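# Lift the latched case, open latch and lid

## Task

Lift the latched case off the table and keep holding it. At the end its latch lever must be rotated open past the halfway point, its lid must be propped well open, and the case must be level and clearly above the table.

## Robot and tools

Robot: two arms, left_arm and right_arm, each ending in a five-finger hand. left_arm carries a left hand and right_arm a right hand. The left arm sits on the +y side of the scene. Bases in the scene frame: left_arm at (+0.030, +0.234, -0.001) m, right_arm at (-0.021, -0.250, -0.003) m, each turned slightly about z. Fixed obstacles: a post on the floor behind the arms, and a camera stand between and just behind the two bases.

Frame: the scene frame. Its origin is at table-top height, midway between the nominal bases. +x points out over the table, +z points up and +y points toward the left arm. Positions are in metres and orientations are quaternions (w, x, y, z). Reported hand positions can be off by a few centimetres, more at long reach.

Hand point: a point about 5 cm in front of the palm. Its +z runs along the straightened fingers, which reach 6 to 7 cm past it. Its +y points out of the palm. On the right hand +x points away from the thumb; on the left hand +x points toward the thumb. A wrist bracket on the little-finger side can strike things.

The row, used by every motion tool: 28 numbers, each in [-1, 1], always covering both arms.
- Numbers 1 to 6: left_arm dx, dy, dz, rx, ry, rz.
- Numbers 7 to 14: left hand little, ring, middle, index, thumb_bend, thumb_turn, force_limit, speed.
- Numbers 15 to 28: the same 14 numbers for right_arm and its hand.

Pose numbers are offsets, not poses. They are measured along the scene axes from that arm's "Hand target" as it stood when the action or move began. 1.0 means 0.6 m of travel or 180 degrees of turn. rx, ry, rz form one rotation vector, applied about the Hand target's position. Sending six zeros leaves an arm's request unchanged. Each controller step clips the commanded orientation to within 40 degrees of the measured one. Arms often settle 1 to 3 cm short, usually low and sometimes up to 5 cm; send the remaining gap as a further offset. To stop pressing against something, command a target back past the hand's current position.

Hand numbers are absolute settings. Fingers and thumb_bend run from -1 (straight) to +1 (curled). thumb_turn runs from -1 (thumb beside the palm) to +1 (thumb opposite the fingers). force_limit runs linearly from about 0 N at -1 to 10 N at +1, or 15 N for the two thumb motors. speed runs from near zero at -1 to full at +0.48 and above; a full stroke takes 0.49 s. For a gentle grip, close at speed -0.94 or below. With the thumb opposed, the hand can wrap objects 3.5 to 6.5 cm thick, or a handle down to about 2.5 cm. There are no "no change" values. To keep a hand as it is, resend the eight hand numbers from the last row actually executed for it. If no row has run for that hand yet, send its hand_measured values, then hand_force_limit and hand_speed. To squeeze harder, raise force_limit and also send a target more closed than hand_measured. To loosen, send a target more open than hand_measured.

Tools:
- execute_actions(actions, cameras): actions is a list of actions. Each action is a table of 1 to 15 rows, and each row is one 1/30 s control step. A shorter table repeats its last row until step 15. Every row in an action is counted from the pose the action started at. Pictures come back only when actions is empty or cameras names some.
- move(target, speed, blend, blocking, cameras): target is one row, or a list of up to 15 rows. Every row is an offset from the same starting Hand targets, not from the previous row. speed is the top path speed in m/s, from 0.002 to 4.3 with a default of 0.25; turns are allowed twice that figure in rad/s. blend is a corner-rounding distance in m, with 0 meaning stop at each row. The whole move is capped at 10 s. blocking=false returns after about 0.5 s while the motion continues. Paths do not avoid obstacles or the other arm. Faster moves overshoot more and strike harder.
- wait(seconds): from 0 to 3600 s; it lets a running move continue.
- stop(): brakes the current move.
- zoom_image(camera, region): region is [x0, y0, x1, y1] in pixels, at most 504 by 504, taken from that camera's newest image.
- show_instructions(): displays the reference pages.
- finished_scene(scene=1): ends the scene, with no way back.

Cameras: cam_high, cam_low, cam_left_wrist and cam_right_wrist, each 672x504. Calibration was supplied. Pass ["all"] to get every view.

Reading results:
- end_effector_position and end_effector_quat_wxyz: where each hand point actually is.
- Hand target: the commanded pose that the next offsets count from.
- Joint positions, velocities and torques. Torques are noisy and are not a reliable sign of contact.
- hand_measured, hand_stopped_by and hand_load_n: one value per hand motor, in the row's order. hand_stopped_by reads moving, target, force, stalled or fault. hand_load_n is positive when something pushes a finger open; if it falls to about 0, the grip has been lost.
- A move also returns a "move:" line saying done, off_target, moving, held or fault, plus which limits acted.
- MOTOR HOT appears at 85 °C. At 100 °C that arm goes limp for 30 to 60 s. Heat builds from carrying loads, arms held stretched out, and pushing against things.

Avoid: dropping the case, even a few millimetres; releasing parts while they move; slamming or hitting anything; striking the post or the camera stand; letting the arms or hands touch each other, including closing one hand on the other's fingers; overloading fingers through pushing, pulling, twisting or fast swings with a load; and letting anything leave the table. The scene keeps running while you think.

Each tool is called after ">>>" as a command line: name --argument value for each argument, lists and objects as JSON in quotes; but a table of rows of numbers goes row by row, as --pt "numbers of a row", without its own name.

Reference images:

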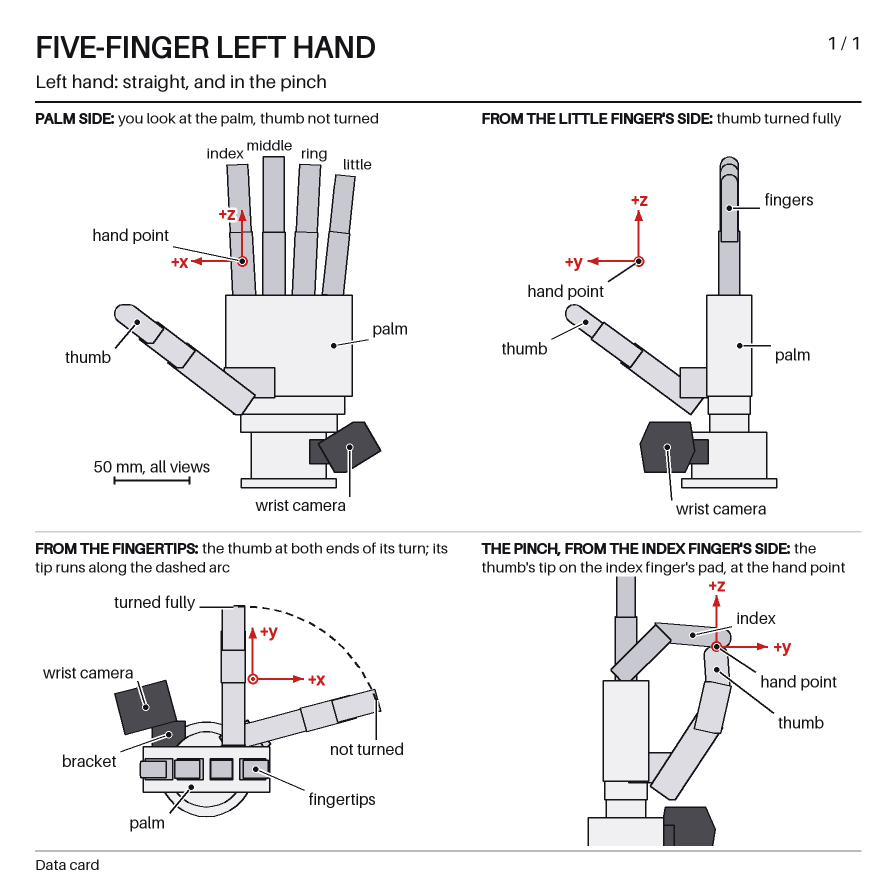

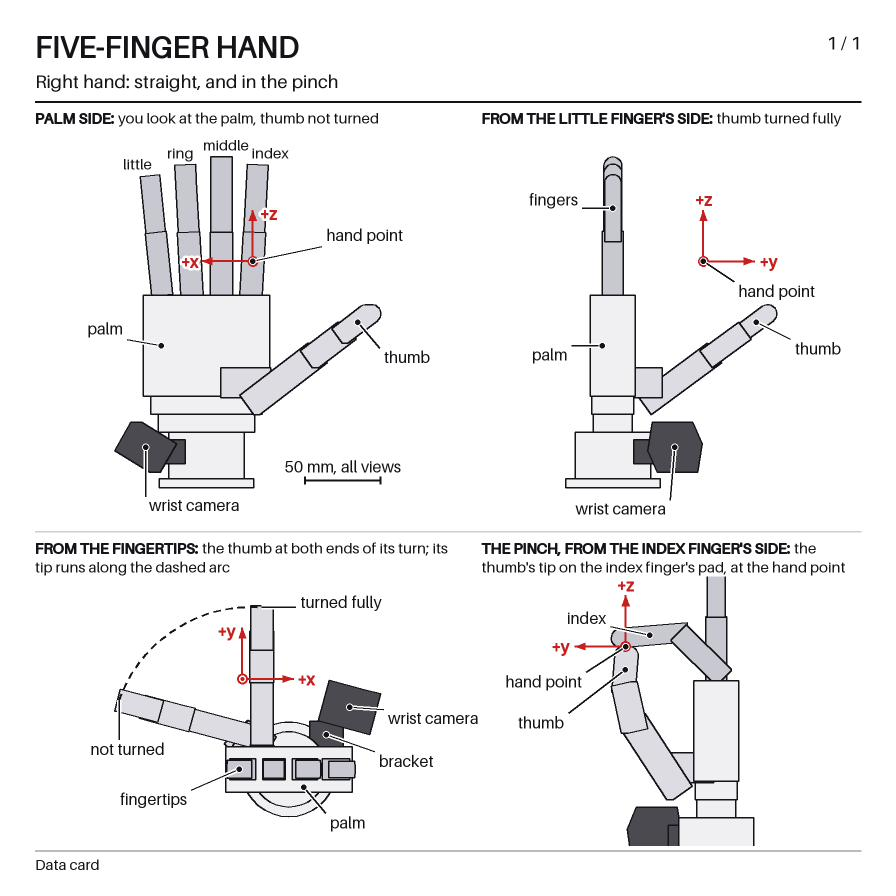

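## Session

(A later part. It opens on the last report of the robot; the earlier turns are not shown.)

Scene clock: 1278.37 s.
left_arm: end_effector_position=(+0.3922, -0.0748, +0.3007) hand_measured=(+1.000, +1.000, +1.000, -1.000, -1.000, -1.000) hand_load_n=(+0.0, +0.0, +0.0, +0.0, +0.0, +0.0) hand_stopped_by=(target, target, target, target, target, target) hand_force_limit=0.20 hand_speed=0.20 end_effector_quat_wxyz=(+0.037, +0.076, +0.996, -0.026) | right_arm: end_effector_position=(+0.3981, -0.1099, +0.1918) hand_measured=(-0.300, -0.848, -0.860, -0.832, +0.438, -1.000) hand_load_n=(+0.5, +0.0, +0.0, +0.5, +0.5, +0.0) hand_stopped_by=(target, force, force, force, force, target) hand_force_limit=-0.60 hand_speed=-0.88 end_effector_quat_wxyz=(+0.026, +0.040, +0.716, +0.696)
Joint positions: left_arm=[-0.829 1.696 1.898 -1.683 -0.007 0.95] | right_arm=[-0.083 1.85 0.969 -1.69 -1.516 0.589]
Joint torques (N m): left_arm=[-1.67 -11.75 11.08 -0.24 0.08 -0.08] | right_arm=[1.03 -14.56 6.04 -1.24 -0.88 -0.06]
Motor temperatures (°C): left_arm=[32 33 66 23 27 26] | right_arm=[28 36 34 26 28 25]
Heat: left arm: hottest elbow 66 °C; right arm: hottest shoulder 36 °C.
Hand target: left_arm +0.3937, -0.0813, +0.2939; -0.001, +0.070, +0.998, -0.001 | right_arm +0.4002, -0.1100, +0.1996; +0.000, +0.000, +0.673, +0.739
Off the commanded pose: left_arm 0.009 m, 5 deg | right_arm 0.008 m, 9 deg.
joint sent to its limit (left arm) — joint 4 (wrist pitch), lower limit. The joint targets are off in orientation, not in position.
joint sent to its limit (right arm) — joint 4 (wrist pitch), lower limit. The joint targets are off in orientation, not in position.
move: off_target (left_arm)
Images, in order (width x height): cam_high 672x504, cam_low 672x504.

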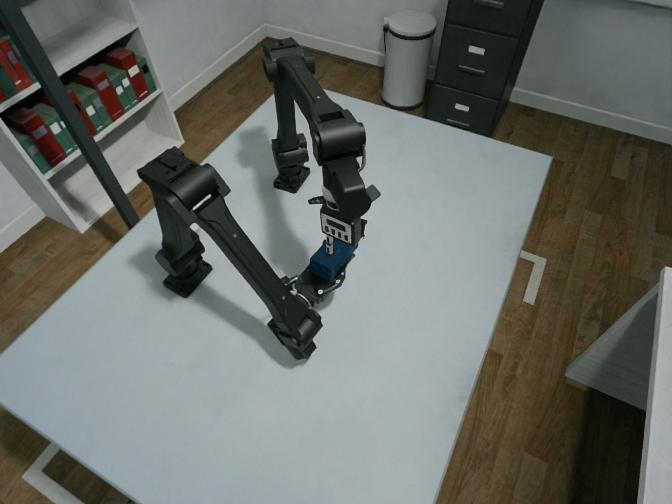

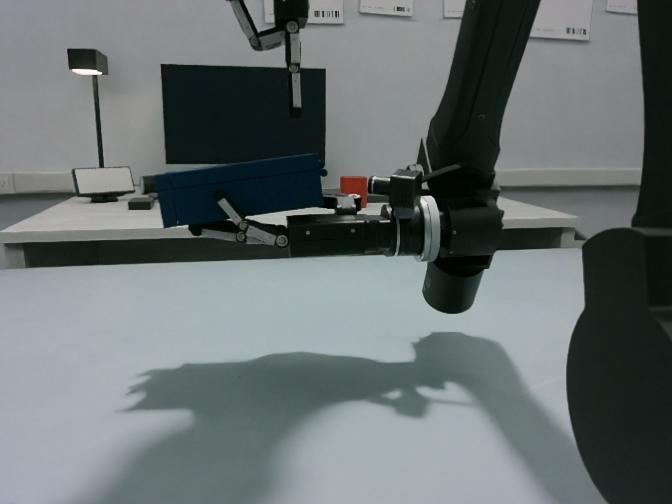

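>>> move --pt "-0.004 -0.02 -0.045 0 0 0 1 1 1 -1 -1 -1 0.2 0.2 0 0 0 0 0 0 -0.3 -0.6 -0.6 -0.6 0.5 -1 -0.6 -0.88" --speed 0.06 --cameras '["cam_low","cam_high"]'

Scene clock: 1281.93 s.
left_arm: end_effector_position=(+0.3939, -0.0848, +0.2759) hand_measured=(+1.000, +1.000, +1.000, -1.000, -1.000, -1.000) hand_load_n=(+0.0, +0.0, +0.5, +0.0, +0.0, +0.0) hand_stopped_by=(target, target, target, target, target, target) hand_force_limit=0.20 hand_speed=0.20 end_effector_quat_wxyz=(+0.014, +0.071, +0.997, -0.011) | right_arm: end_effector_position=(+0.3981, -0.1099, +0.1918) hand_measured=(-0.300, -0.848, -0.860, -0.832, +0.438, -1.000) hand_load_n=(+0.0, +0.5, +0.0, +0.0, +1.0, +0.0) hand_stopped_by=(target, force, force, force, force, target) hand_force_limit=-0.60 hand_speed=-0.88 end_effector_quat_wxyz=(+0.026, +0.040, +0.716, +0.696)
Joint positions: left_arm=[-0.837 1.75 1.898 -1.683 -0.002 0.932] | right_arm=[-0.083 1.85 0.969 -1.69 -1.516 0.589]
Joint torques (N m): left_arm=[-2.37 -12.51 10.56 -0.31 0.07 -0.06] | right_arm=[0.85 -14.33 6 -1.24 -0.89 -0.08]
Motor temperatures (°C): left_arm=[32 32 66 23 27 26] | right_arm=[28 36 34 26 28 25]
Heat: left arm: hottest elbow 66 °C; right arm: hottest shoulder 36 °C.
Hand target: left_arm +0.3913, -0.0933, +0.2669; -0.001, +0.070, +0.998, -0.001 | right_arm +0.4002, -0.1100, +0.1996; +0.000, +0.000, +0.673, +0.739
Off the commanded pose: left_arm 0.013 m, 2 deg | right_arm 0.008 m, 9 deg.
joint sent to its limit (left arm) — joint 4 (wrist pitch), lower limit. The joint targets still meet the commanded pose.
joint sent to its limit (right arm) — joint 4 (wrist pitch), lower limit. The joint targets are off in orientation, not in position.
move: off_target (left_arm)
Images, in order (width x height): cam_high 672x504, cam_low 672x504.

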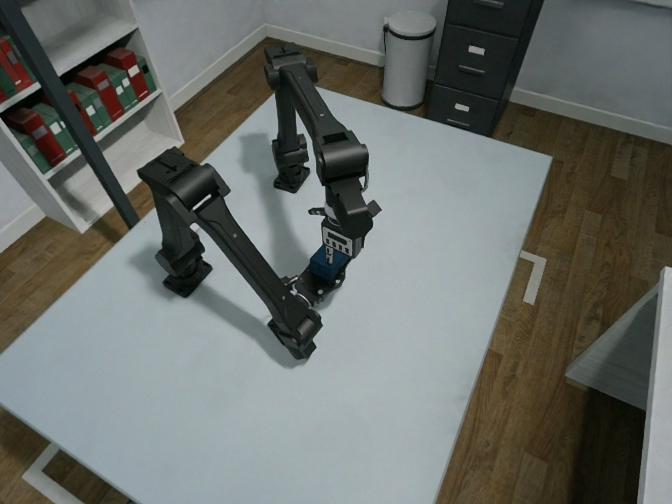

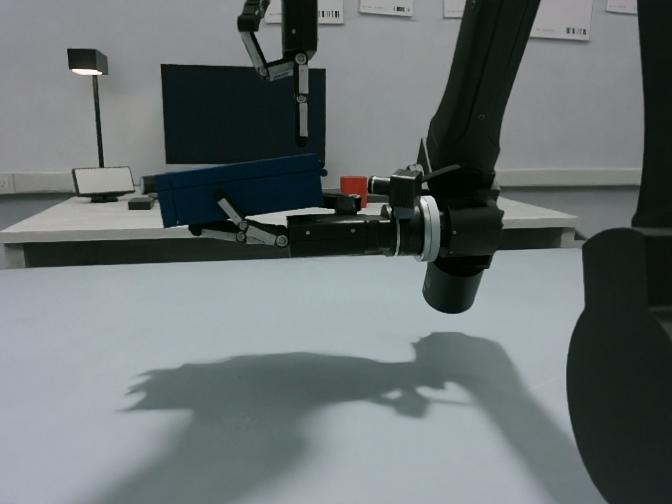

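>>> move --pt "0.0 -0.0 -0.035 0 0 0 1 1 1 -1 -1 -1 0.2 0.2 0 0 0 0 0 0 -0.3 -0.6 -0.6 -0.6 0.5 -1 -0.6 -0.88" --speed 0.03 --cameras '["cam_low"]'

Scene clock: 1284.87 s.
left_arm: end_effector_position=(+0.3942, -0.0857, +0.2643) hand_measured=(+1.000, +1.000, +1.000, -1.000, -1.000, -1.000) hand_load_n=(+0.0, +0.0, +0.0, +0.0, +0.0, +0.0) hand_stopped_by=(target, target, target, target, target, target) hand_force_limit=0.20 hand_speed=0.20 end_effector_quat_wxyz=(+0.013, +0.070, +0.997, -0.011) | right_arm: end_effector_position=(+0.3981, -0.1099, +0.1918) hand_measured=(-0.300, -0.848, -0.860, -0.832, +0.438, -1.000) hand_load_n=(+0.5, +0.0, +0.0, +0.0, +1.5, +0.0) hand_stopped_by=(target, force, force, force, force, target) hand_force_limit=-0.60 hand_speed=-0.88 end_effector_quat_wxyz=(+0.026, +0.040, +0.716, +0.696)
Joint positions: left_arm=[-0.837 1.75 1.867 -1.654 0 0.931] | right_arm=[-0.083 1.85 0.969 -1.69 -1.516 0.589]
Joint torques (N m): left_arm=[-2.37 -12.4 8.96 0.16 0.03 -0.08] | right_arm=[0.85 -14.15 6.05 -1.32 -0.87 -0.06]
Motor temperatures (°C): left_arm=[32 33 65 23 27 26] | right_arm=[28 36 34 26 27 25]
Heat: left arm: hottest elbow 65 °C; right arm: hottest shoulder 36 °C.
Hand target: left_arm +0.3914, -0.0934, +0.2459; -0.001, +0.070, +0.998, -0.001 | right_arm +0.4002, -0.1100, +0.1996; +0.000, +0.000, +0.673, +0.739
Off the commanded pose: left_arm 0.020 m, 2 deg | right_arm 0.008 m, 9 deg.
joint sent to its limit (right arm) — joint 4 (wrist pitch), lower limit. The joint targets are off in orientation, not in position.
move: off_target (left_arm)

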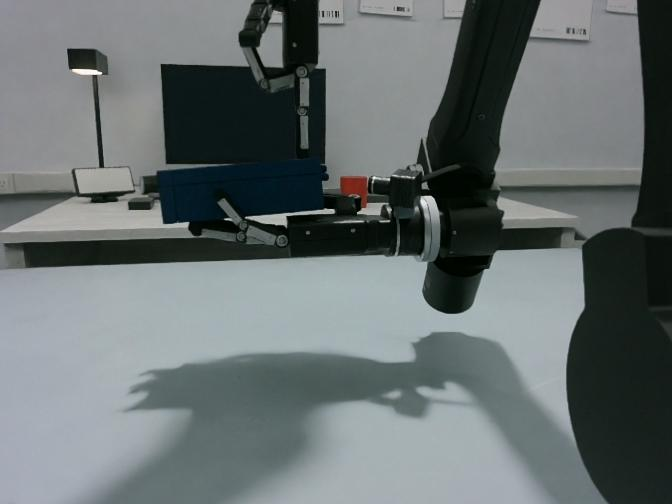

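>>> move --pt "0.0 -0.0 -0.015 0 0 0 1 1 1 -1 -1 -1 0.2 0.2 0 0 0 0 0 0 -0.3 -0.6 -0.6 -0.6 0.5 -1 -0.6 -0.88" --speed 0.03 --cameras '["cam_low"]'

Scene clock: 1287.30 s.
left_arm: end_effector_position=(+0.3944, -0.0873, +0.2562) hand_measured=(+1.000, +1.000, +1.000, -1.000, -1.000, -1.000) hand_load_n=(+0.0, +0.0, +0.0, +0.0, +0.0, +0.0) hand_stopped_by=(target, target, target, target, target, target) hand_force_limit=0.20 hand_speed=0.20 end_effector_quat_wxyz=(+0.013, +0.070, +0.997, -0.012) | right_arm: end_effector_position=(+0.3981, -0.1099, +0.1918) hand_measured=(-0.300, -0.848, -0.860, -0.832, +0.438, -1.000) hand_load_n=(+1.0, +0.0, +0.0, +0.0, +1.5, +0.0) hand_stopped_by=(target, force, force, force, force, target) hand_force_limit=-0.60 hand_speed=-0.88 end_effector_quat_wxyz=(+0.026, +0.040, +0.716, +0.696)
Joint positions: left_arm=[-0.838 1.75 1.846 -1.632 0.002 0.93] | right_arm=[-0.083 1.85 0.969 -1.69 -1.516 0.589]
Joint torques (N m): left_arm=[-2.2 -12.45 8.54 0.12 -0.05 -0.06] | right_arm=[0.62 -14.21 6.09 -1.28 -0.89 -0.07]
Motor temperatures (°C): left_arm=[32 33 65 23 27 26] | right_arm=[28 36 34 26 27 25]
Heat: left arm: hottest elbow 65 °C; right arm: hottest shoulder 36 °C.
Hand target: left_arm +0.3913, -0.0934, +0.2369; -0.001, +0.070, +0.998, -0.001 | right_arm +0.4002, -0.1100, +0.1996; +0.000, +0.000, +0.673, +0.739
Off the commanded pose: left_arm 0.020 m, 2 deg | right_arm 0.008 m, 9 deg.
joint sent to its limit (right arm) — joint 4 (wrist pitch), lower limit. The joint targets are off in orientation, not in position.
move: off_target (left_arm)

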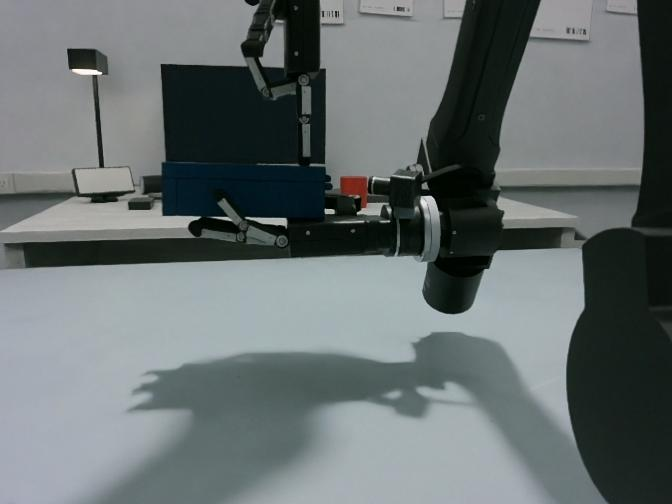

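>>> move --pt "0.0 0.0 0.13 0 0 0 1 1 1 -1 -1 -1 0.2 0.2 0 0 0 0 0 0 -0.3 -0.6 -0.6 -0.6 0.5 -1 -0.6 -0.88" --pt "0.008 0.30 0.13 0 0 0 1 1 1 -1 -1 -1 0.2 0.2 0 0 0 0 0 0 -0.3 -0.6 -0.6 -0.6 0.5 -1 -0.6 -0.88" --pt "0.008 0.30 0.0 0 0 0 1 1 1 -1 -1 -1 0.2 0.2 0 0 0 0 0 0 -0.3 -0.6 -0.6 -0.6 0.5 -1 -0.6 -0.88" --speed 0.12 --cameras '["cam_low","cam_high"]'

>>> zoom_image --camera "cam_high" --region '[300, 200, 380, 280]'

Scene clock: 1297.87 s.
left_arm: end_effector_position=(+0.3914, +0.0842, +0.2493) hand_measured=(+1.000, +1.000, +1.000, -1.000, -1.000, -1.000) hand_load_n=(+0.0, +0.0, +0.5, +0.0, +0.0, +0.0) hand_stopped_by=(target, target, target, target, target, target) hand_force_limit=0.20 hand_speed=0.20 end_effector_quat_wxyz=(+0.011, +0.069, +0.998, -0.005) | right_arm: end_effector_position=(+0.3981, -0.1100, +0.1918) hand_measured=(-0.300, -0.848, -0.860, -0.832, +0.438, -1.000) hand_load_n=(+0.5, +0.0, +0.5, +0.5, +1.5, +0.0) hand_stopped_by=(target, force, force, force, force, target) hand_force_limit=-0.60 hand_speed=-0.88 end_effector_quat_wxyz=(+0.026, +0.040, +0.716, +0.696)
Joint positions: left_arm=[-0.564 1.47 1.485 -1.563 -0.001 1.203] | right_arm=[-0.083 1.85 0.969 -1.69 -1.516 0.589]
Joint torques (N m): left_arm=[-0.32 -8.7 9.2 0.23 0.07 0.14] | right_arm=[0.85 -14.62 6.12 -1.33 -0.89 -0.07]
Motor temperatures (°C): left_arm=[32 33 65 23 27 26] | right_arm=[28 36 34 26 27 25]
Heat: left arm: hottest elbow 65 °C; right arm: hottest shoulder 36 °C.
Hand target: left_arm +0.3961, +0.0866, +0.2370; -0.001, +0.070, +0.998, -0.001 | right_arm +0.4002, -0.1100, +0.1996; +0.000, +0.000, +0.673, +0.739
Off the commanded pose: left_arm 0.013 m, 1 deg | right_arm 0.008 m, 9 deg.
joint sent to its limit (right arm) — joint 4 (wrist pitch), lower limit. The joint targets are off in orientation, not in position.
move: off_target (left_arm)
Images, in order (width x height): cam_high 672x504, cam_low 672x504.

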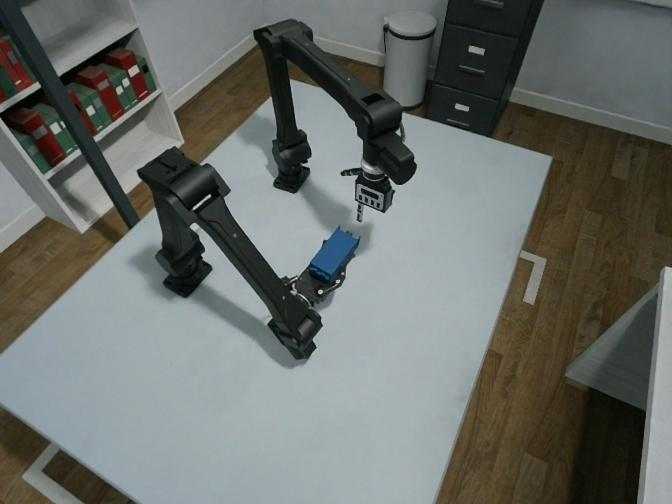

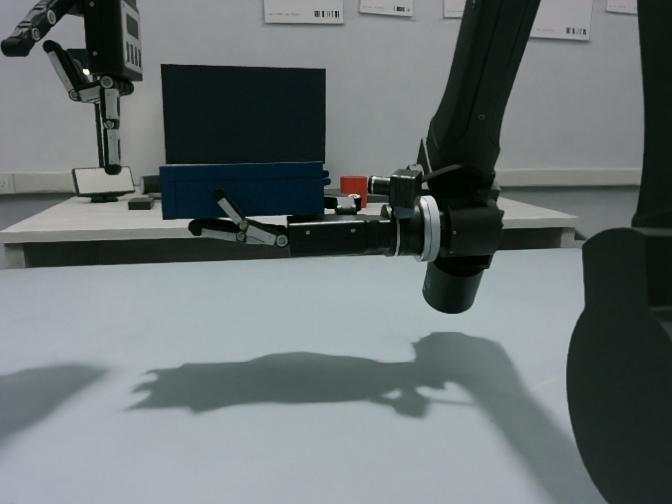

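Scaled by 6.300 from the camera's image (finer frame: 960x720).

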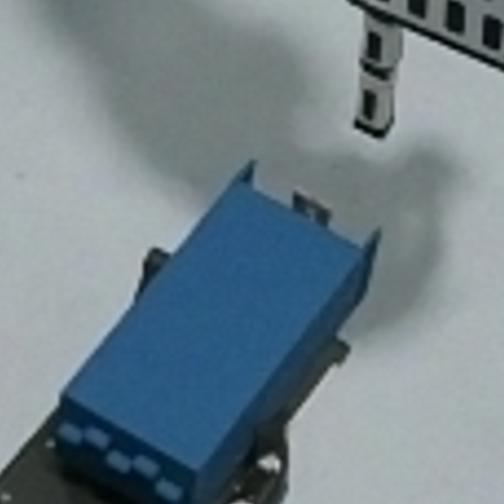

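>>> move --pt "-0.010 -0.095 -0.010 0 0 0 1 1 1 -1 -1 -1 0.2 0.2 0 0 0 0 0 0 -0.3 -0.6 -0.6 -0.6 0.5 -1 -0.6 -0.88" --speed 0.04 --cameras '["cam_low","cam_high"]'

>>> zoom_image --camera "cam_high" --region '[300, 200, 380, 280]'

Scene clock: 1308.97 s.
left_arm: end_effector_position=(+0.3797, +0.0440, +0.2278) hand_measured=(+1.000, +1.000, +1.000, -1.000, -1.000, -1.000) hand_load_n=(+0.0, +0.0, +0.0, +0.0, +0.0, +0.0) hand_stopped_by=(target, target, target, target, target, target) hand_force_limit=0.20 hand_speed=0.20 end_effector_quat_wxyz=(-0.010, +0.071, +0.997, +0.006) | right_arm: end_effector_position=(+0.3981, -0.1100, +0.1918) hand_measured=(-0.300, -0.848, -0.860, -0.832, +0.438, -1.000) hand_load_n=(+0.5, +0.5, +0.0, +0.5, +2.0, +0.0) hand_stopped_by=(target, force, force, force, force, target) hand_force_limit=-0.60 hand_speed=-0.88 end_effector_quat_wxyz=(+0.026, +0.040, +0.716, +0.696)
Joint positions: left_arm=[-0.654 1.532 1.491 -1.553 0 1.116] | right_arm=[-0.083 1.85 0.969 -1.69 -1.516 0.589]
Joint torques (N m): left_arm=[-2.32 -9.35 13.2 0.12 0.03 -0.07] | right_arm=[0.73 -14.45 6.02 -1.32 -0.87 -0.05]
Motor temperatures (°C): left_arm=[32 33 64 23 27 26] | right_arm=[28 36 34 26 27 25]
Heat: left arm: hottest elbow 64 °C; right arm: hottest shoulder 36 °C.
Hand target: left_arm +0.3902, +0.0296, +0.2311; -0.001, +0.070, +0.998, -0.001 | right_arm +0.4002, -0.1100, +0.1996; +0.000, +0.000, +0.673, +0.739
Off the commanded pose: left_arm 0.018 m, 1 deg | right_arm 0.008 m, 9 deg.
joint sent to its limit (right arm) — joint 4 (wrist pitch), lower limit. The joint targets are off in orientation, not in position.
move: off_target (left_arm)
Images, in order (width x height): cam_high 672x504, cam_low 672x504.

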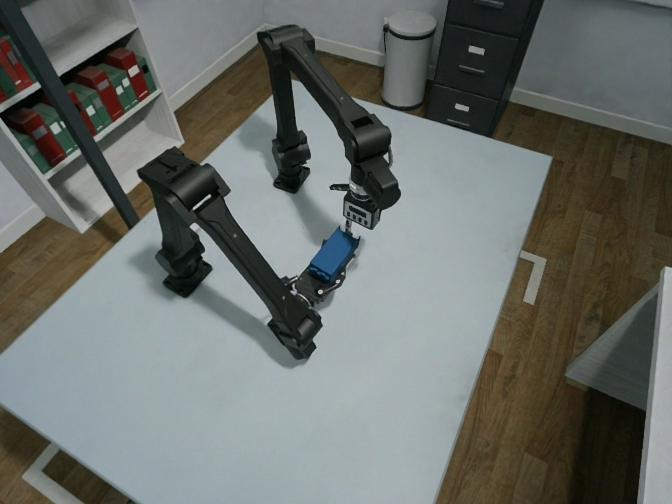

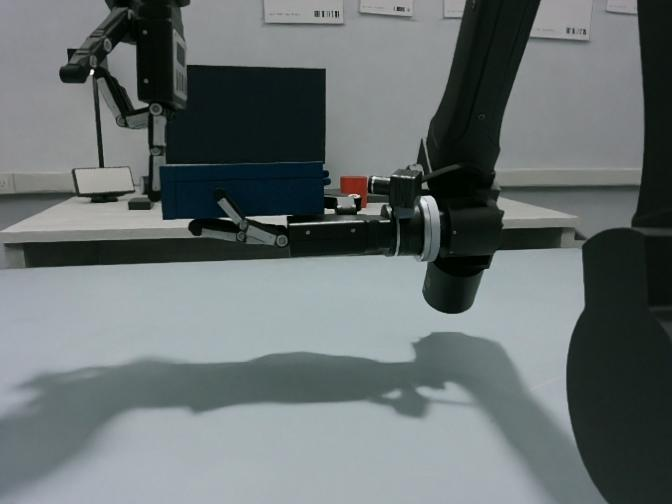

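Scaled by 6.300 from the camera's image (finer frame: 960x720).

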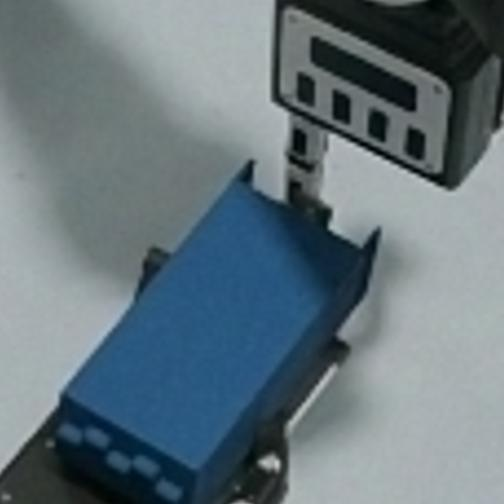

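>>> move --pt "0.010 -0.015 0.0 0 0 0 1 1 1 -1 -1 -1 0.2 0.2 0 0 0 0 0 0 -0.3 -0.6 -0.6 -0.6 0.5 -1 -0.6 -0.88" --pt "0.014 -0.050 0.0 0 0 0 1 1 1 -1 -1 -1 0.2 0.2 0 0 0 0 0 0 -0.3 -0.6 -0.6 -0.6 0.5 -1 -0.6 -0.88" --speed 0.04 --cameras '["cam_low","cam_high"]'

>>> zoom_image --camera "cam_high" --region '[300, 200, 380, 280]'

Scene clock: 1314.10 s.
left_arm: end_effector_position=(+0.3909, +0.0232, +0.2281) hand_measured=(+1.000, +1.000, +1.000, -1.000, -1.000, -1.000) hand_load_n=(+0.0, +0.0, +0.0, -2.5, +0.0, +0.0) hand_stopped_by=(target, target, target, target, target, target) hand_force_limit=0.20 hand_speed=0.20 end_effector_quat_wxyz=(-0.009, +0.069, +0.998, +0.009) | right_arm: end_effector_position=(+0.3994, -0.1117, +0.1924) hand_measured=(-0.300, -0.848, -0.860, -0.832, +0.438, -1.000) hand_load_n=(+0.0, +0.0, +0.0, +0.5, +2.0, +0.0) hand_stopped_by=(target, force, force, force, force, target) hand_force_limit=-0.60 hand_speed=-0.88 end_effector_quat_wxyz=(+0.029, +0.043, +0.715, +0.697)
Joint positions: left_arm=[-0.68 1.589 1.557 -1.564 -0.006 1.086] | right_arm=[-0.086 1.85 0.969 -1.69 -1.522 0.589]
Joint torques (N m): left_arm=[-3.49 -9.64 14.05 0.09 0.32 -0.17] | right_arm=[1.08 -14.45 6.09 -1.31 -0.66 -0.07]
Motor temperatures (°C): left_arm=[32 33 64 23 27 26] | right_arm=[28 36 34 26 27 25]
Heat: left arm: hottest elbow 64 °C; right arm: hottest shoulder 36 °C.
Hand target: left_arm +0.3985, -0.0004, +0.2310; -0.001, +0.070, +0.998, -0.001 | right_arm +0.4002, -0.1100, +0.1996; +0.000, +0.000, +0.673, +0.739
Off the commanded pose: left_arm 0.025 m, 2 deg | right_arm 0.007 m, 9 deg.
joint sent to its limit (right arm) — joint 4 (wrist pitch), lower limit. The joint targets are off in orientation, not in position.
move: off_target (left_arm)
Images, in order (width x height): cam_high 672x504, cam_low 672x504.

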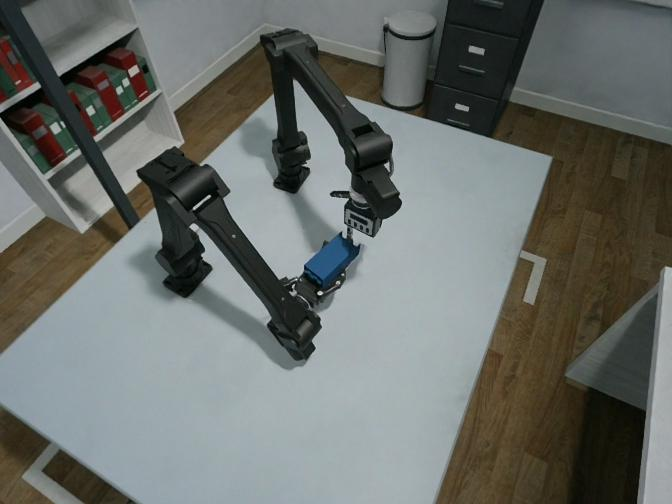

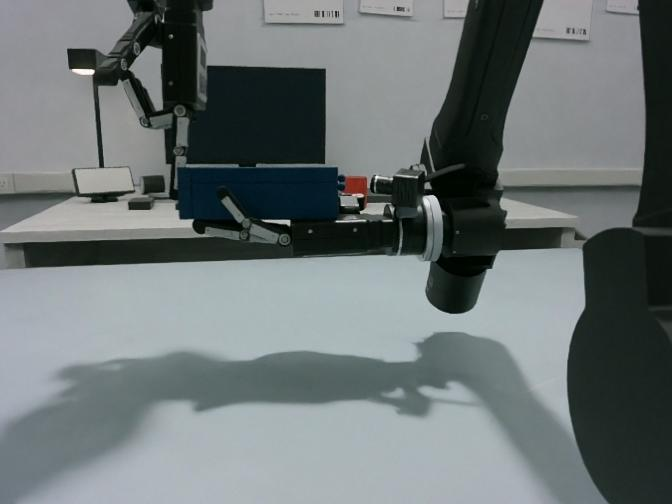

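Scaled by 6.300 from the camera's image (finer frame: 960x720).

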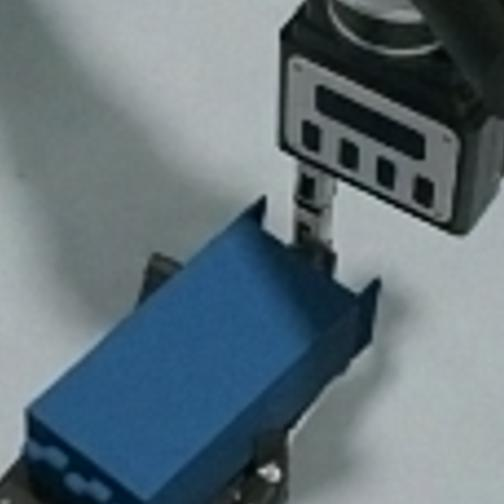

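>>> wait --seconds 0.1 --cameras '["cam_right_wrist","cam_high","cam_low"]'

>>> zoom_image --camera "cam_high" --region '[270, 210, 390, 330]'

Scene clock: 1320.23 s.
left_arm: end_effector_position=(+0.3907, +0.0232, +0.2281) hand_measured=(+1.000, +1.000, +1.000, -1.000, -1.000, -1.000) hand_load_n=(+0.0, +0.0, +0.0, -2.5, +0.0, +0.0) hand_stopped_by=(target, target, target, target, target, target) hand_force_limit=0.20 hand_speed=0.20 end_effector_quat_wxyz=(-0.009, +0.068, +0.998, +0.009) | right_arm: end_effector_position=(+0.3994, -0.1117, +0.1924) hand_measured=(-0.300, -0.848, -0.860, -0.832, +0.438, -1.000) hand_load_n=(+0.5, +0.0, +0.0, +0.5, +2.0, +0.0) hand_stopped_by=(target, force, force, force, force, target) hand_force_limit=-0.60 hand_speed=-0.88 end_effector_quat_wxyz=(+0.029, +0.043, +0.715, +0.697)
Joint positions: left_arm=[-0.68 1.589 1.557 -1.564 -0.006 1.085] | right_arm=[-0.086 1.85 0.969 -1.69 -1.522 0.589]
Joint torques (N m): left_arm=[-3.66 -9.76 14 0.08 0.31 -0.16] | right_arm=[1.14 -14.56 6.15 -1.24 -0.64 -0.05]
Motor temperatures (°C): left_arm=[32 32 64 23 27 26] | right_arm=[28 36 34 26 27 25]
Heat: left arm: hottest elbow 64 °C; right arm: hottest shoulder 36 °C.
Hand target: left_arm +0.3984, -0.0004, +0.2310; -0.001, +0.070, +0.998, -0.001 | right_arm +0.4002, -0.1100, +0.1996; +0.000, +0.000, +0.673, +0.739
Off the commanded pose: left_arm 0.025 m, 2 deg | right_arm 0.007 m, 9 deg.
wait: 0.10 s; at rest from the start
cam_right_wrist: T_world_to_cam=[[-0.20237, 0.04254, 0.97838, -0.10258], [0.82996, -0.52286, 0.1944, -0.41627], [0.51983, 0.85136, 0.0705, -0.00546]] pos_world=[0.32757, -0.20864, 0.18167]
Images, in order (width x height): cam_high 672x504, cam_low 672x504, cam_right_wrist 672x504.

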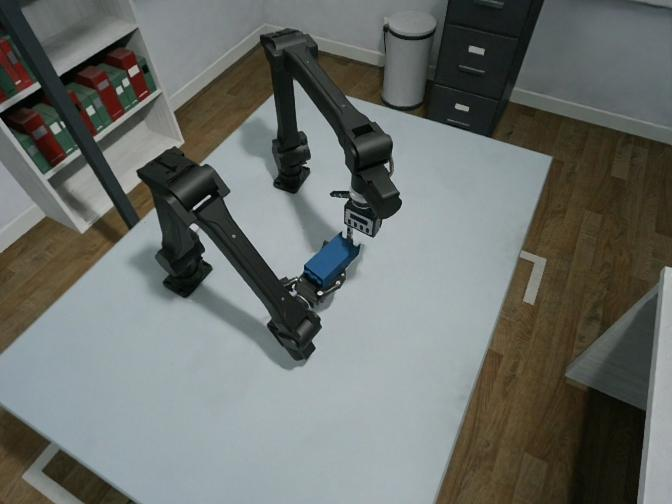

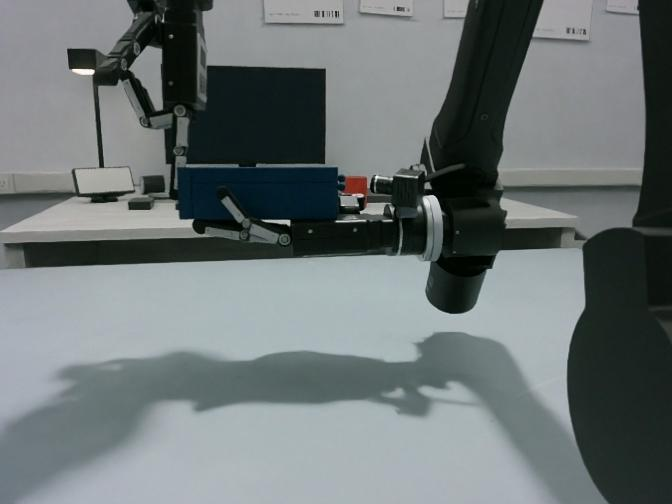

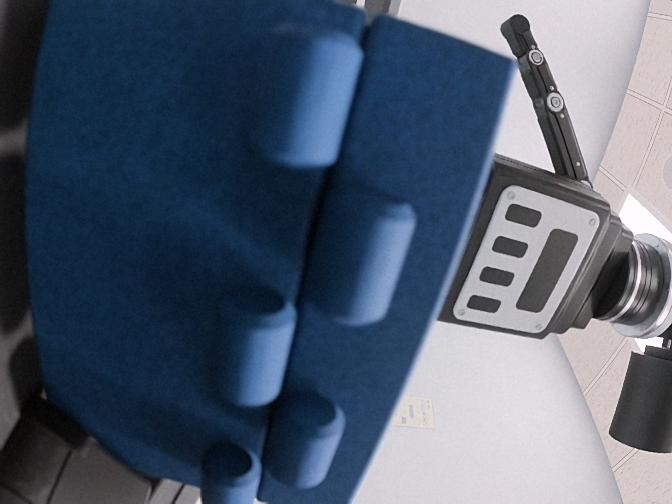

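Scaled by 4.200 from the camera's image (finer frame: 960x720).

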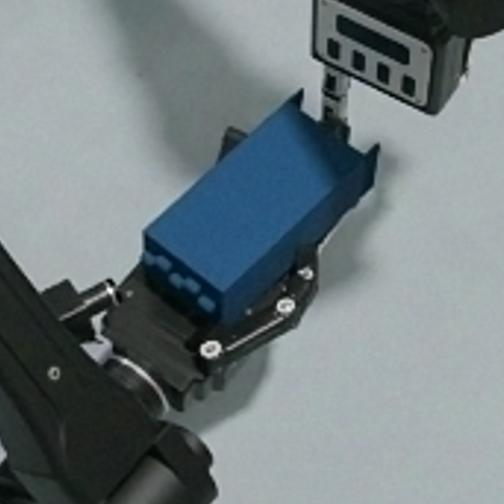

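>>> move --pt "-0.008 0.062 0.0 0 0 0 1 1 1 -1 -1 -1 0.2 0.2 0 0 0 0 0 0 -0.3 -0.6 -0.6 -0.6 0.5 -1 -0.6 -0.88" --speed 0.04 --cameras '["cam_low"]'

Scene clock: 1330.03 s.
left_arm: end_effector_position=(+0.3922, +0.0315, +0.2319) hand_measured=(+1.000, +1.000, +1.000, -1.000, -1.000, -1.000) hand_load_n=(+0.0, +0.0, +0.0, +0.0, +0.0, +0.0) hand_stopped_by=(target, target, target, target, target, target) hand_force_limit=0.20 hand_speed=0.20 end_effector_quat_wxyz=(-0.002, +0.070, +0.998, +0.002) | right_arm: end_effector_position=(+0.3996, -0.1117, +0.1925) hand_measured=(-0.300, -0.848, -0.860, -0.832, +0.438, -1.000) hand_load_n=(+0.5, +0.0, +0.0, +0.5, +2.0, +0.0) hand_stopped_by=(target, force, force, force, force, target) hand_force_limit=-0.60 hand_speed=-0.88 end_effector_quat_wxyz=(+0.029, +0.043, +0.715, +0.697)
Joint positions: left_arm=[-0.662 1.565 1.543 -1.555 -0.001 1.105] | right_arm=[-0.086 1.85 0.969 -1.69 -1.522 0.589]
Joint torques (N m): left_arm=[-0.26 -12.51 8.96 0.16 0.06 0.16] | right_arm=[0.85 -14.39 6.13 -1.24 -0.6 -0.06]
Motor temperatures (°C): left_arm=[32 32 64 23 27 26] | right_arm=[28 36 34 26 27 25]
Heat: left arm: hottest elbow 64 °C; right arm: hottest shoulder 36 °C.
Hand target: left_arm +0.3937, +0.0369, +0.2310; -0.001, +0.070, +0.998, -0.001 | right_arm +0.4002, -0.1100, +0.1996; +0.000, +0.000, +0.673, +0.739
Off the commanded pose: left_arm 0.006 m, 0 deg | right_arm 0.007 m, 9 deg.
joint sent to its limit (right arm) — joint 4 (wrist pitch), lower limit. The joint targets are off in orientation, not in position.
move: done

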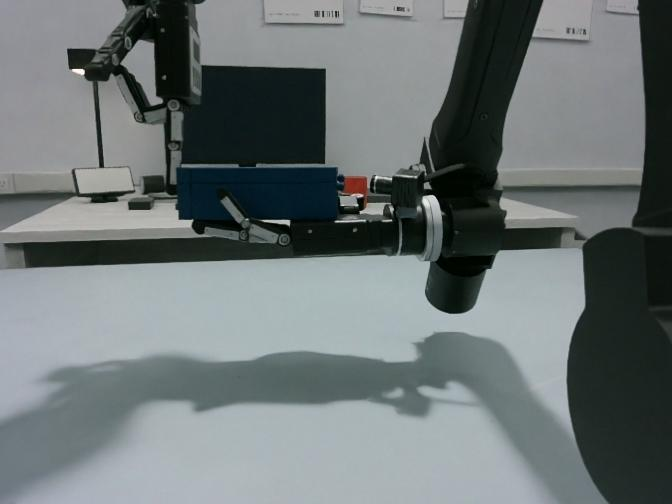

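>>> move --pt "0 0 0.0 0 0 0 1 1 1 -1 -1 -1 0.2 0.2 0 0 0 0 0 0 -0.3 -0.6 -0.6 -0.6 -1 -1 -0.6 -0.7" --cameras '["cam_low","cam_high"]'

>>> zoom_image --camera "cam_high" --region '[270, 210, 390, 330]'

Scene clock: 1336.90 s.
left_arm: end_effector_position=(+0.3922, +0.0315, +0.2319) hand_measured=(+1.000, +1.000, +1.000, -1.000, -1.000, -1.000) hand_load_n=(+0.0, +0.0, +0.0, +0.0, -0.5, +0.0) hand_stopped_by=(target, target, target, target, target, target) hand_force_limit=0.20 hand_speed=0.20 end_effector_quat_wxyz=(-0.002, +0.070, +0.998, +0.002) | right_arm: end_effector_position=(+0.3996, -0.1117, +0.1925) hand_measured=(-0.300, -0.848, -0.860, -0.832, -1.000, -1.000) hand_load_n=(+0.5, +0.0, +0.0, +1.0, -0.5, +0.0) hand_stopped_by=(target, force, force, force, target, target) hand_force_limit=-0.60 hand_speed=-0.70 end_effector_quat_wxyz=(+0.029, +0.043, +0.715, +0.697)
Joint positions: left_arm=[-0.662 1.565 1.543 -1.555 -0.001 1.106] | right_arm=[-0.086 1.85 0.969 -1.69 -1.522 0.589]
Joint torques (N m): left_arm=[-0.26 -12.34 8.95 0.17 0.06 0.15] | right_arm=[1.08 -14.51 6.08 -1.29 -0.6 -0.05]
Motor temperatures (°C): left_arm=[32 32 65 23 27 26] | right_arm=[28 36 34 26 26 25]
Heat: left arm: hottest elbow 65 °C; right arm: hottest shoulder 36 °C.
Hand target: left_arm +0.3937, +0.0369, +0.2310; -0.001, +0.070, +0.998, -0.001 | right_arm +0.4002, -0.1100, +0.1996; +0.000, +0.000, +0.673, +0.739
Off the commanded pose: left_arm 0.006 m, 0 deg | right_arm 0.007 m, 9 deg.
joint sent to its limit (right arm) — joint 4 (wrist pitch), lower limit. The joint targets are off in orientation, not in position.
move: done
Images, in order (width x height): cam_high 672x504, cam_low 672x504.

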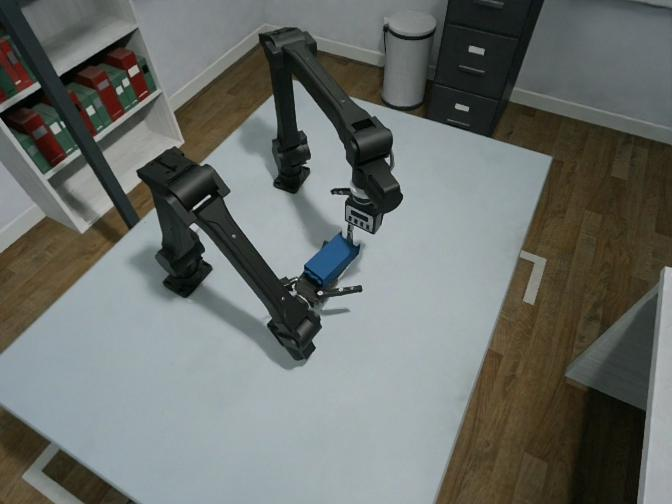

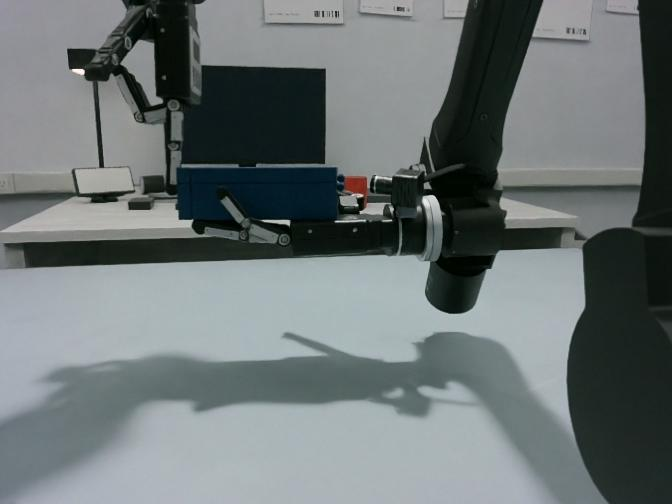

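Scaled by 4.200 from the camera's image (finer frame: 960x720).

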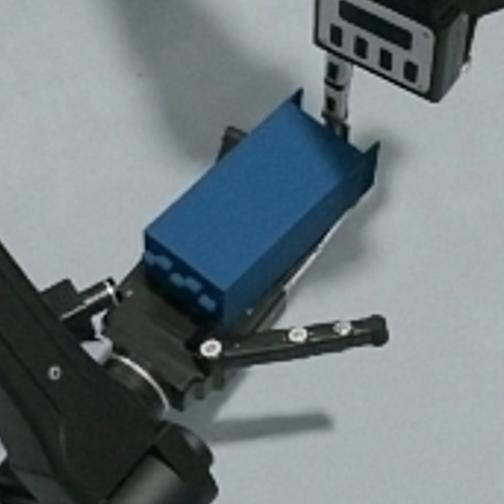

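>>> move --pt "0 0 0.0 0 0 0 1 1 1 -1 -1 -1 0.2 0.2 0 0 0 0 0 0 -0.3 -0.6 -0.6 -0.6 -1 -0.2 -0.8 -0.8" --cameras '["cam_low","cam_high"]'

>>> zoom_image --camera "cam_high" --region '[270, 210, 390, 330]'

Scene clock: 1342.73 s.
left_arm: end_effector_position=(+0.3922, +0.0315, +0.2319) hand_measured=(+1.000, +1.000, +1.000, -1.000, -1.000, -1.000) hand_load_n=(+0.5, +0.0, +0.0, +0.0, +0.0, +0.0) hand_stopped_by=(target, target, target, target, target, target) hand_force_limit=0.20 hand_speed=0.20 end_effector_quat_wxyz=(-0.002, +0.070, +0.998, +0.002) | right_arm: end_effector_position=(+0.3996, -0.1117, +0.1925) hand_measured=(-0.300, -0.848, -0.860, -0.832, -1.000, -0.200) hand_load_n=(+0.0, +0.0, +0.0, +1.0, +0.0, +0.5) hand_stopped_by=(target, force, force, force, target, target) hand_force_limit=-0.80 hand_speed=-0.80 end_effector_quat_wxyz=(+0.029, +0.043, +0.715, +0.697)
Joint positions: left_arm=[-0.662 1.565 1.543 -1.555 -0.001 1.106] | right_arm=[-0.086 1.85 0.969 -1.69 -1.522 0.589]
Joint torques (N m): left_arm=[-0.26 -12.45 8.94 0.16 0.07 0.14] | right_arm=[0.62 -14.33 6.09 -1.25 -0.61 -0.06]
Motor temperatures (°C): left_arm=[32 32 65 23 27 26] | right_arm=[28 36 34 26 26 25]
Heat: left arm: hottest elbow 65 °C; right arm: hottest shoulder 36 °C.
Hand target: left_arm +0.3937, +0.0369, +0.2310; -0.001, +0.070, +0.998, -0.001 | right_arm +0.4002, -0.1100, +0.1996; +0.000, +0.000, +0.673, +0.739
Off the commanded pose: left_arm 0.006 m, 0 deg | right_arm 0.007 m, 9 deg.
joint sent to its limit (right arm) — joint 4 (wrist pitch), lower limit. The joint targets are off in orientation, not in position.
move: done
Images, in order (width x height): cam_high 672x504, cam_low 672x504.

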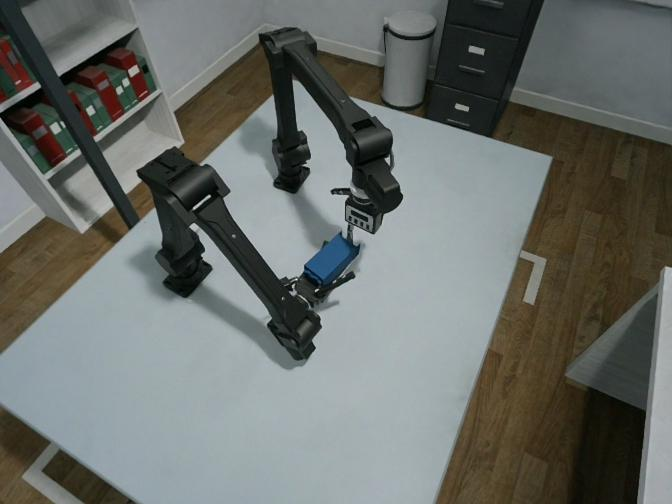

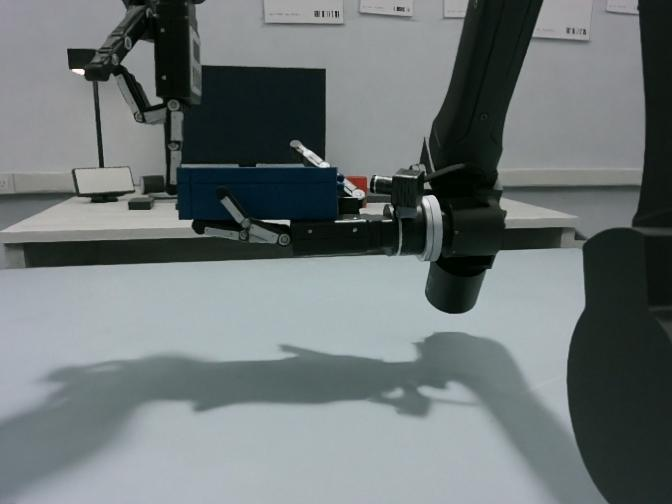

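Scaled by 4.200 from the camera's image (finer frame: 960x720).

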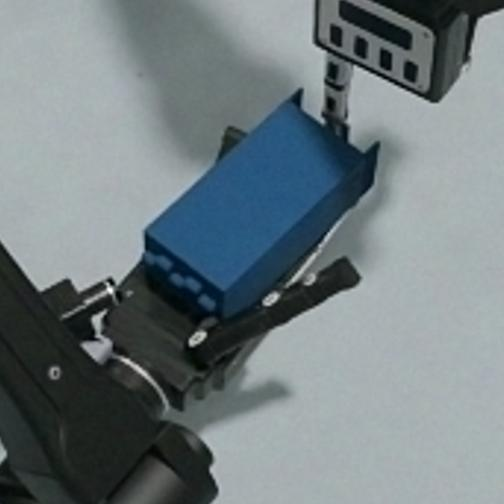

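>>> move --pt "0 0 0.0 0 0 0 1 1 1 -1 -1 -1 0.2 0.2 0 0 0 0 0 0 -0.3 -0.6 -0.6 -0.6 -1 0.3 -0.8 -0.85" --cameras '["cam_low","cam_high"]'

>>> zoom_image --camera "cam_high" --region '[270, 210, 390, 330]'

Scene clock: 1346.97 s.
left_arm: end_effector_position=(+0.3922, +0.0315, +0.2319) hand_measured=(+1.000, +1.000, +1.000, -1.000, -1.000, -1.000) hand_load_n=(+0.0, +0.0, +0.0, +0.0, +0.0, +0.0) hand_stopped_by=(target, target, target, target, target, target) hand_force_limit=0.20 hand_speed=0.20 end_effector_quat_wxyz=(-0.002, +0.070, +0.998, +0.002) | right_arm: end_effector_position=(+0.3996, -0.1117, +0.1925) hand_measured=(-0.300, -0.848, -0.860, -0.832, -1.000, +0.300) hand_load_n=(+0.5, +0.0, +0.0, +1.0, +0.0, +1.0) hand_stopped_by=(target, force, force, force, target, target) hand_force_limit=-0.80 hand_speed=-0.85 end_effector_quat_wxyz=(+0.029, +0.043, +0.715, +0.697)
Joint positions: left_arm=[-0.662 1.565 1.543 -1.555 -0.001 1.106] | right_arm=[-0.086 1.85 0.969 -1.69 -1.522 0.589]
Joint torques (N m): left_arm=[-0.21 -12.4 8.91 0.16 0.07 0.15] | right_arm=[1.08 -14.39 6.05 -1.29 -0.58 -0.06]
Motor temperatures (°C): left_arm=[32 32 65 23 27 26] | right_arm=[28 36 34 26 26 25]
Heat: left arm: hottest elbow 65 °C; right arm: hottest shoulder 36 °C.
Hand target: left_arm +0.3937, +0.0369, +0.2310; -0.001, +0.070, +0.998, -0.001 | right_arm +0.4002, -0.1100, +0.1996; +0.000, +0.000, +0.673, +0.739
Off the commanded pose: left_arm 0.006 m, 0 deg | right_arm 0.007 m, 9 deg.
joint sent to its limit (right arm) — joint 4 (wrist pitch), lower limit. The joint targets are off in orientation, not in position.
move: done
Images, in order (width x height): cam_high 672x504, cam_low 672x504.

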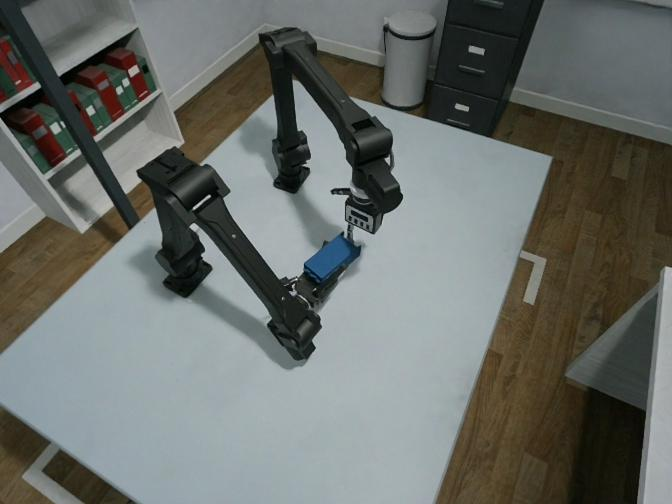

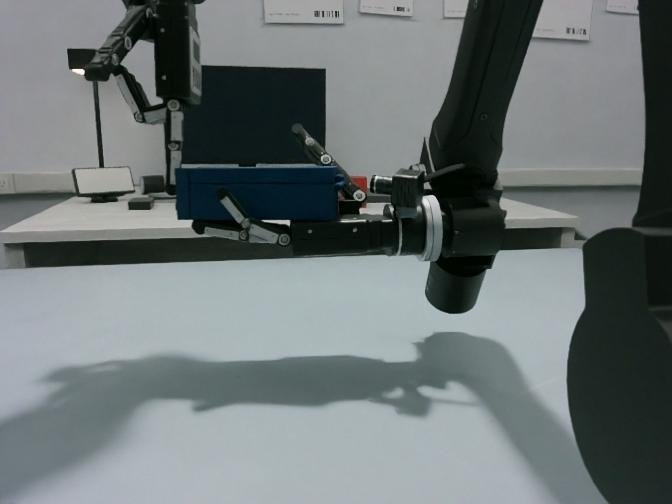

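Scaled by 4.200 from the camera's image (finer frame: 960x720).

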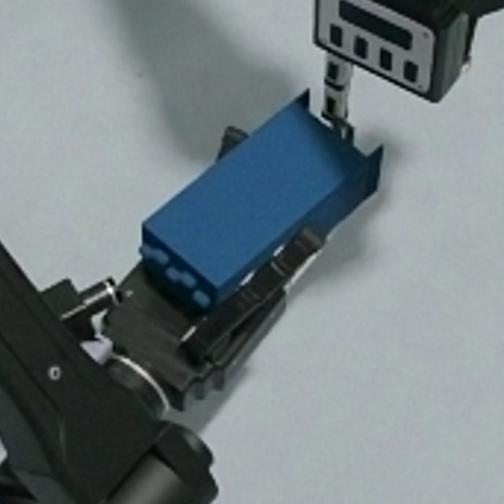

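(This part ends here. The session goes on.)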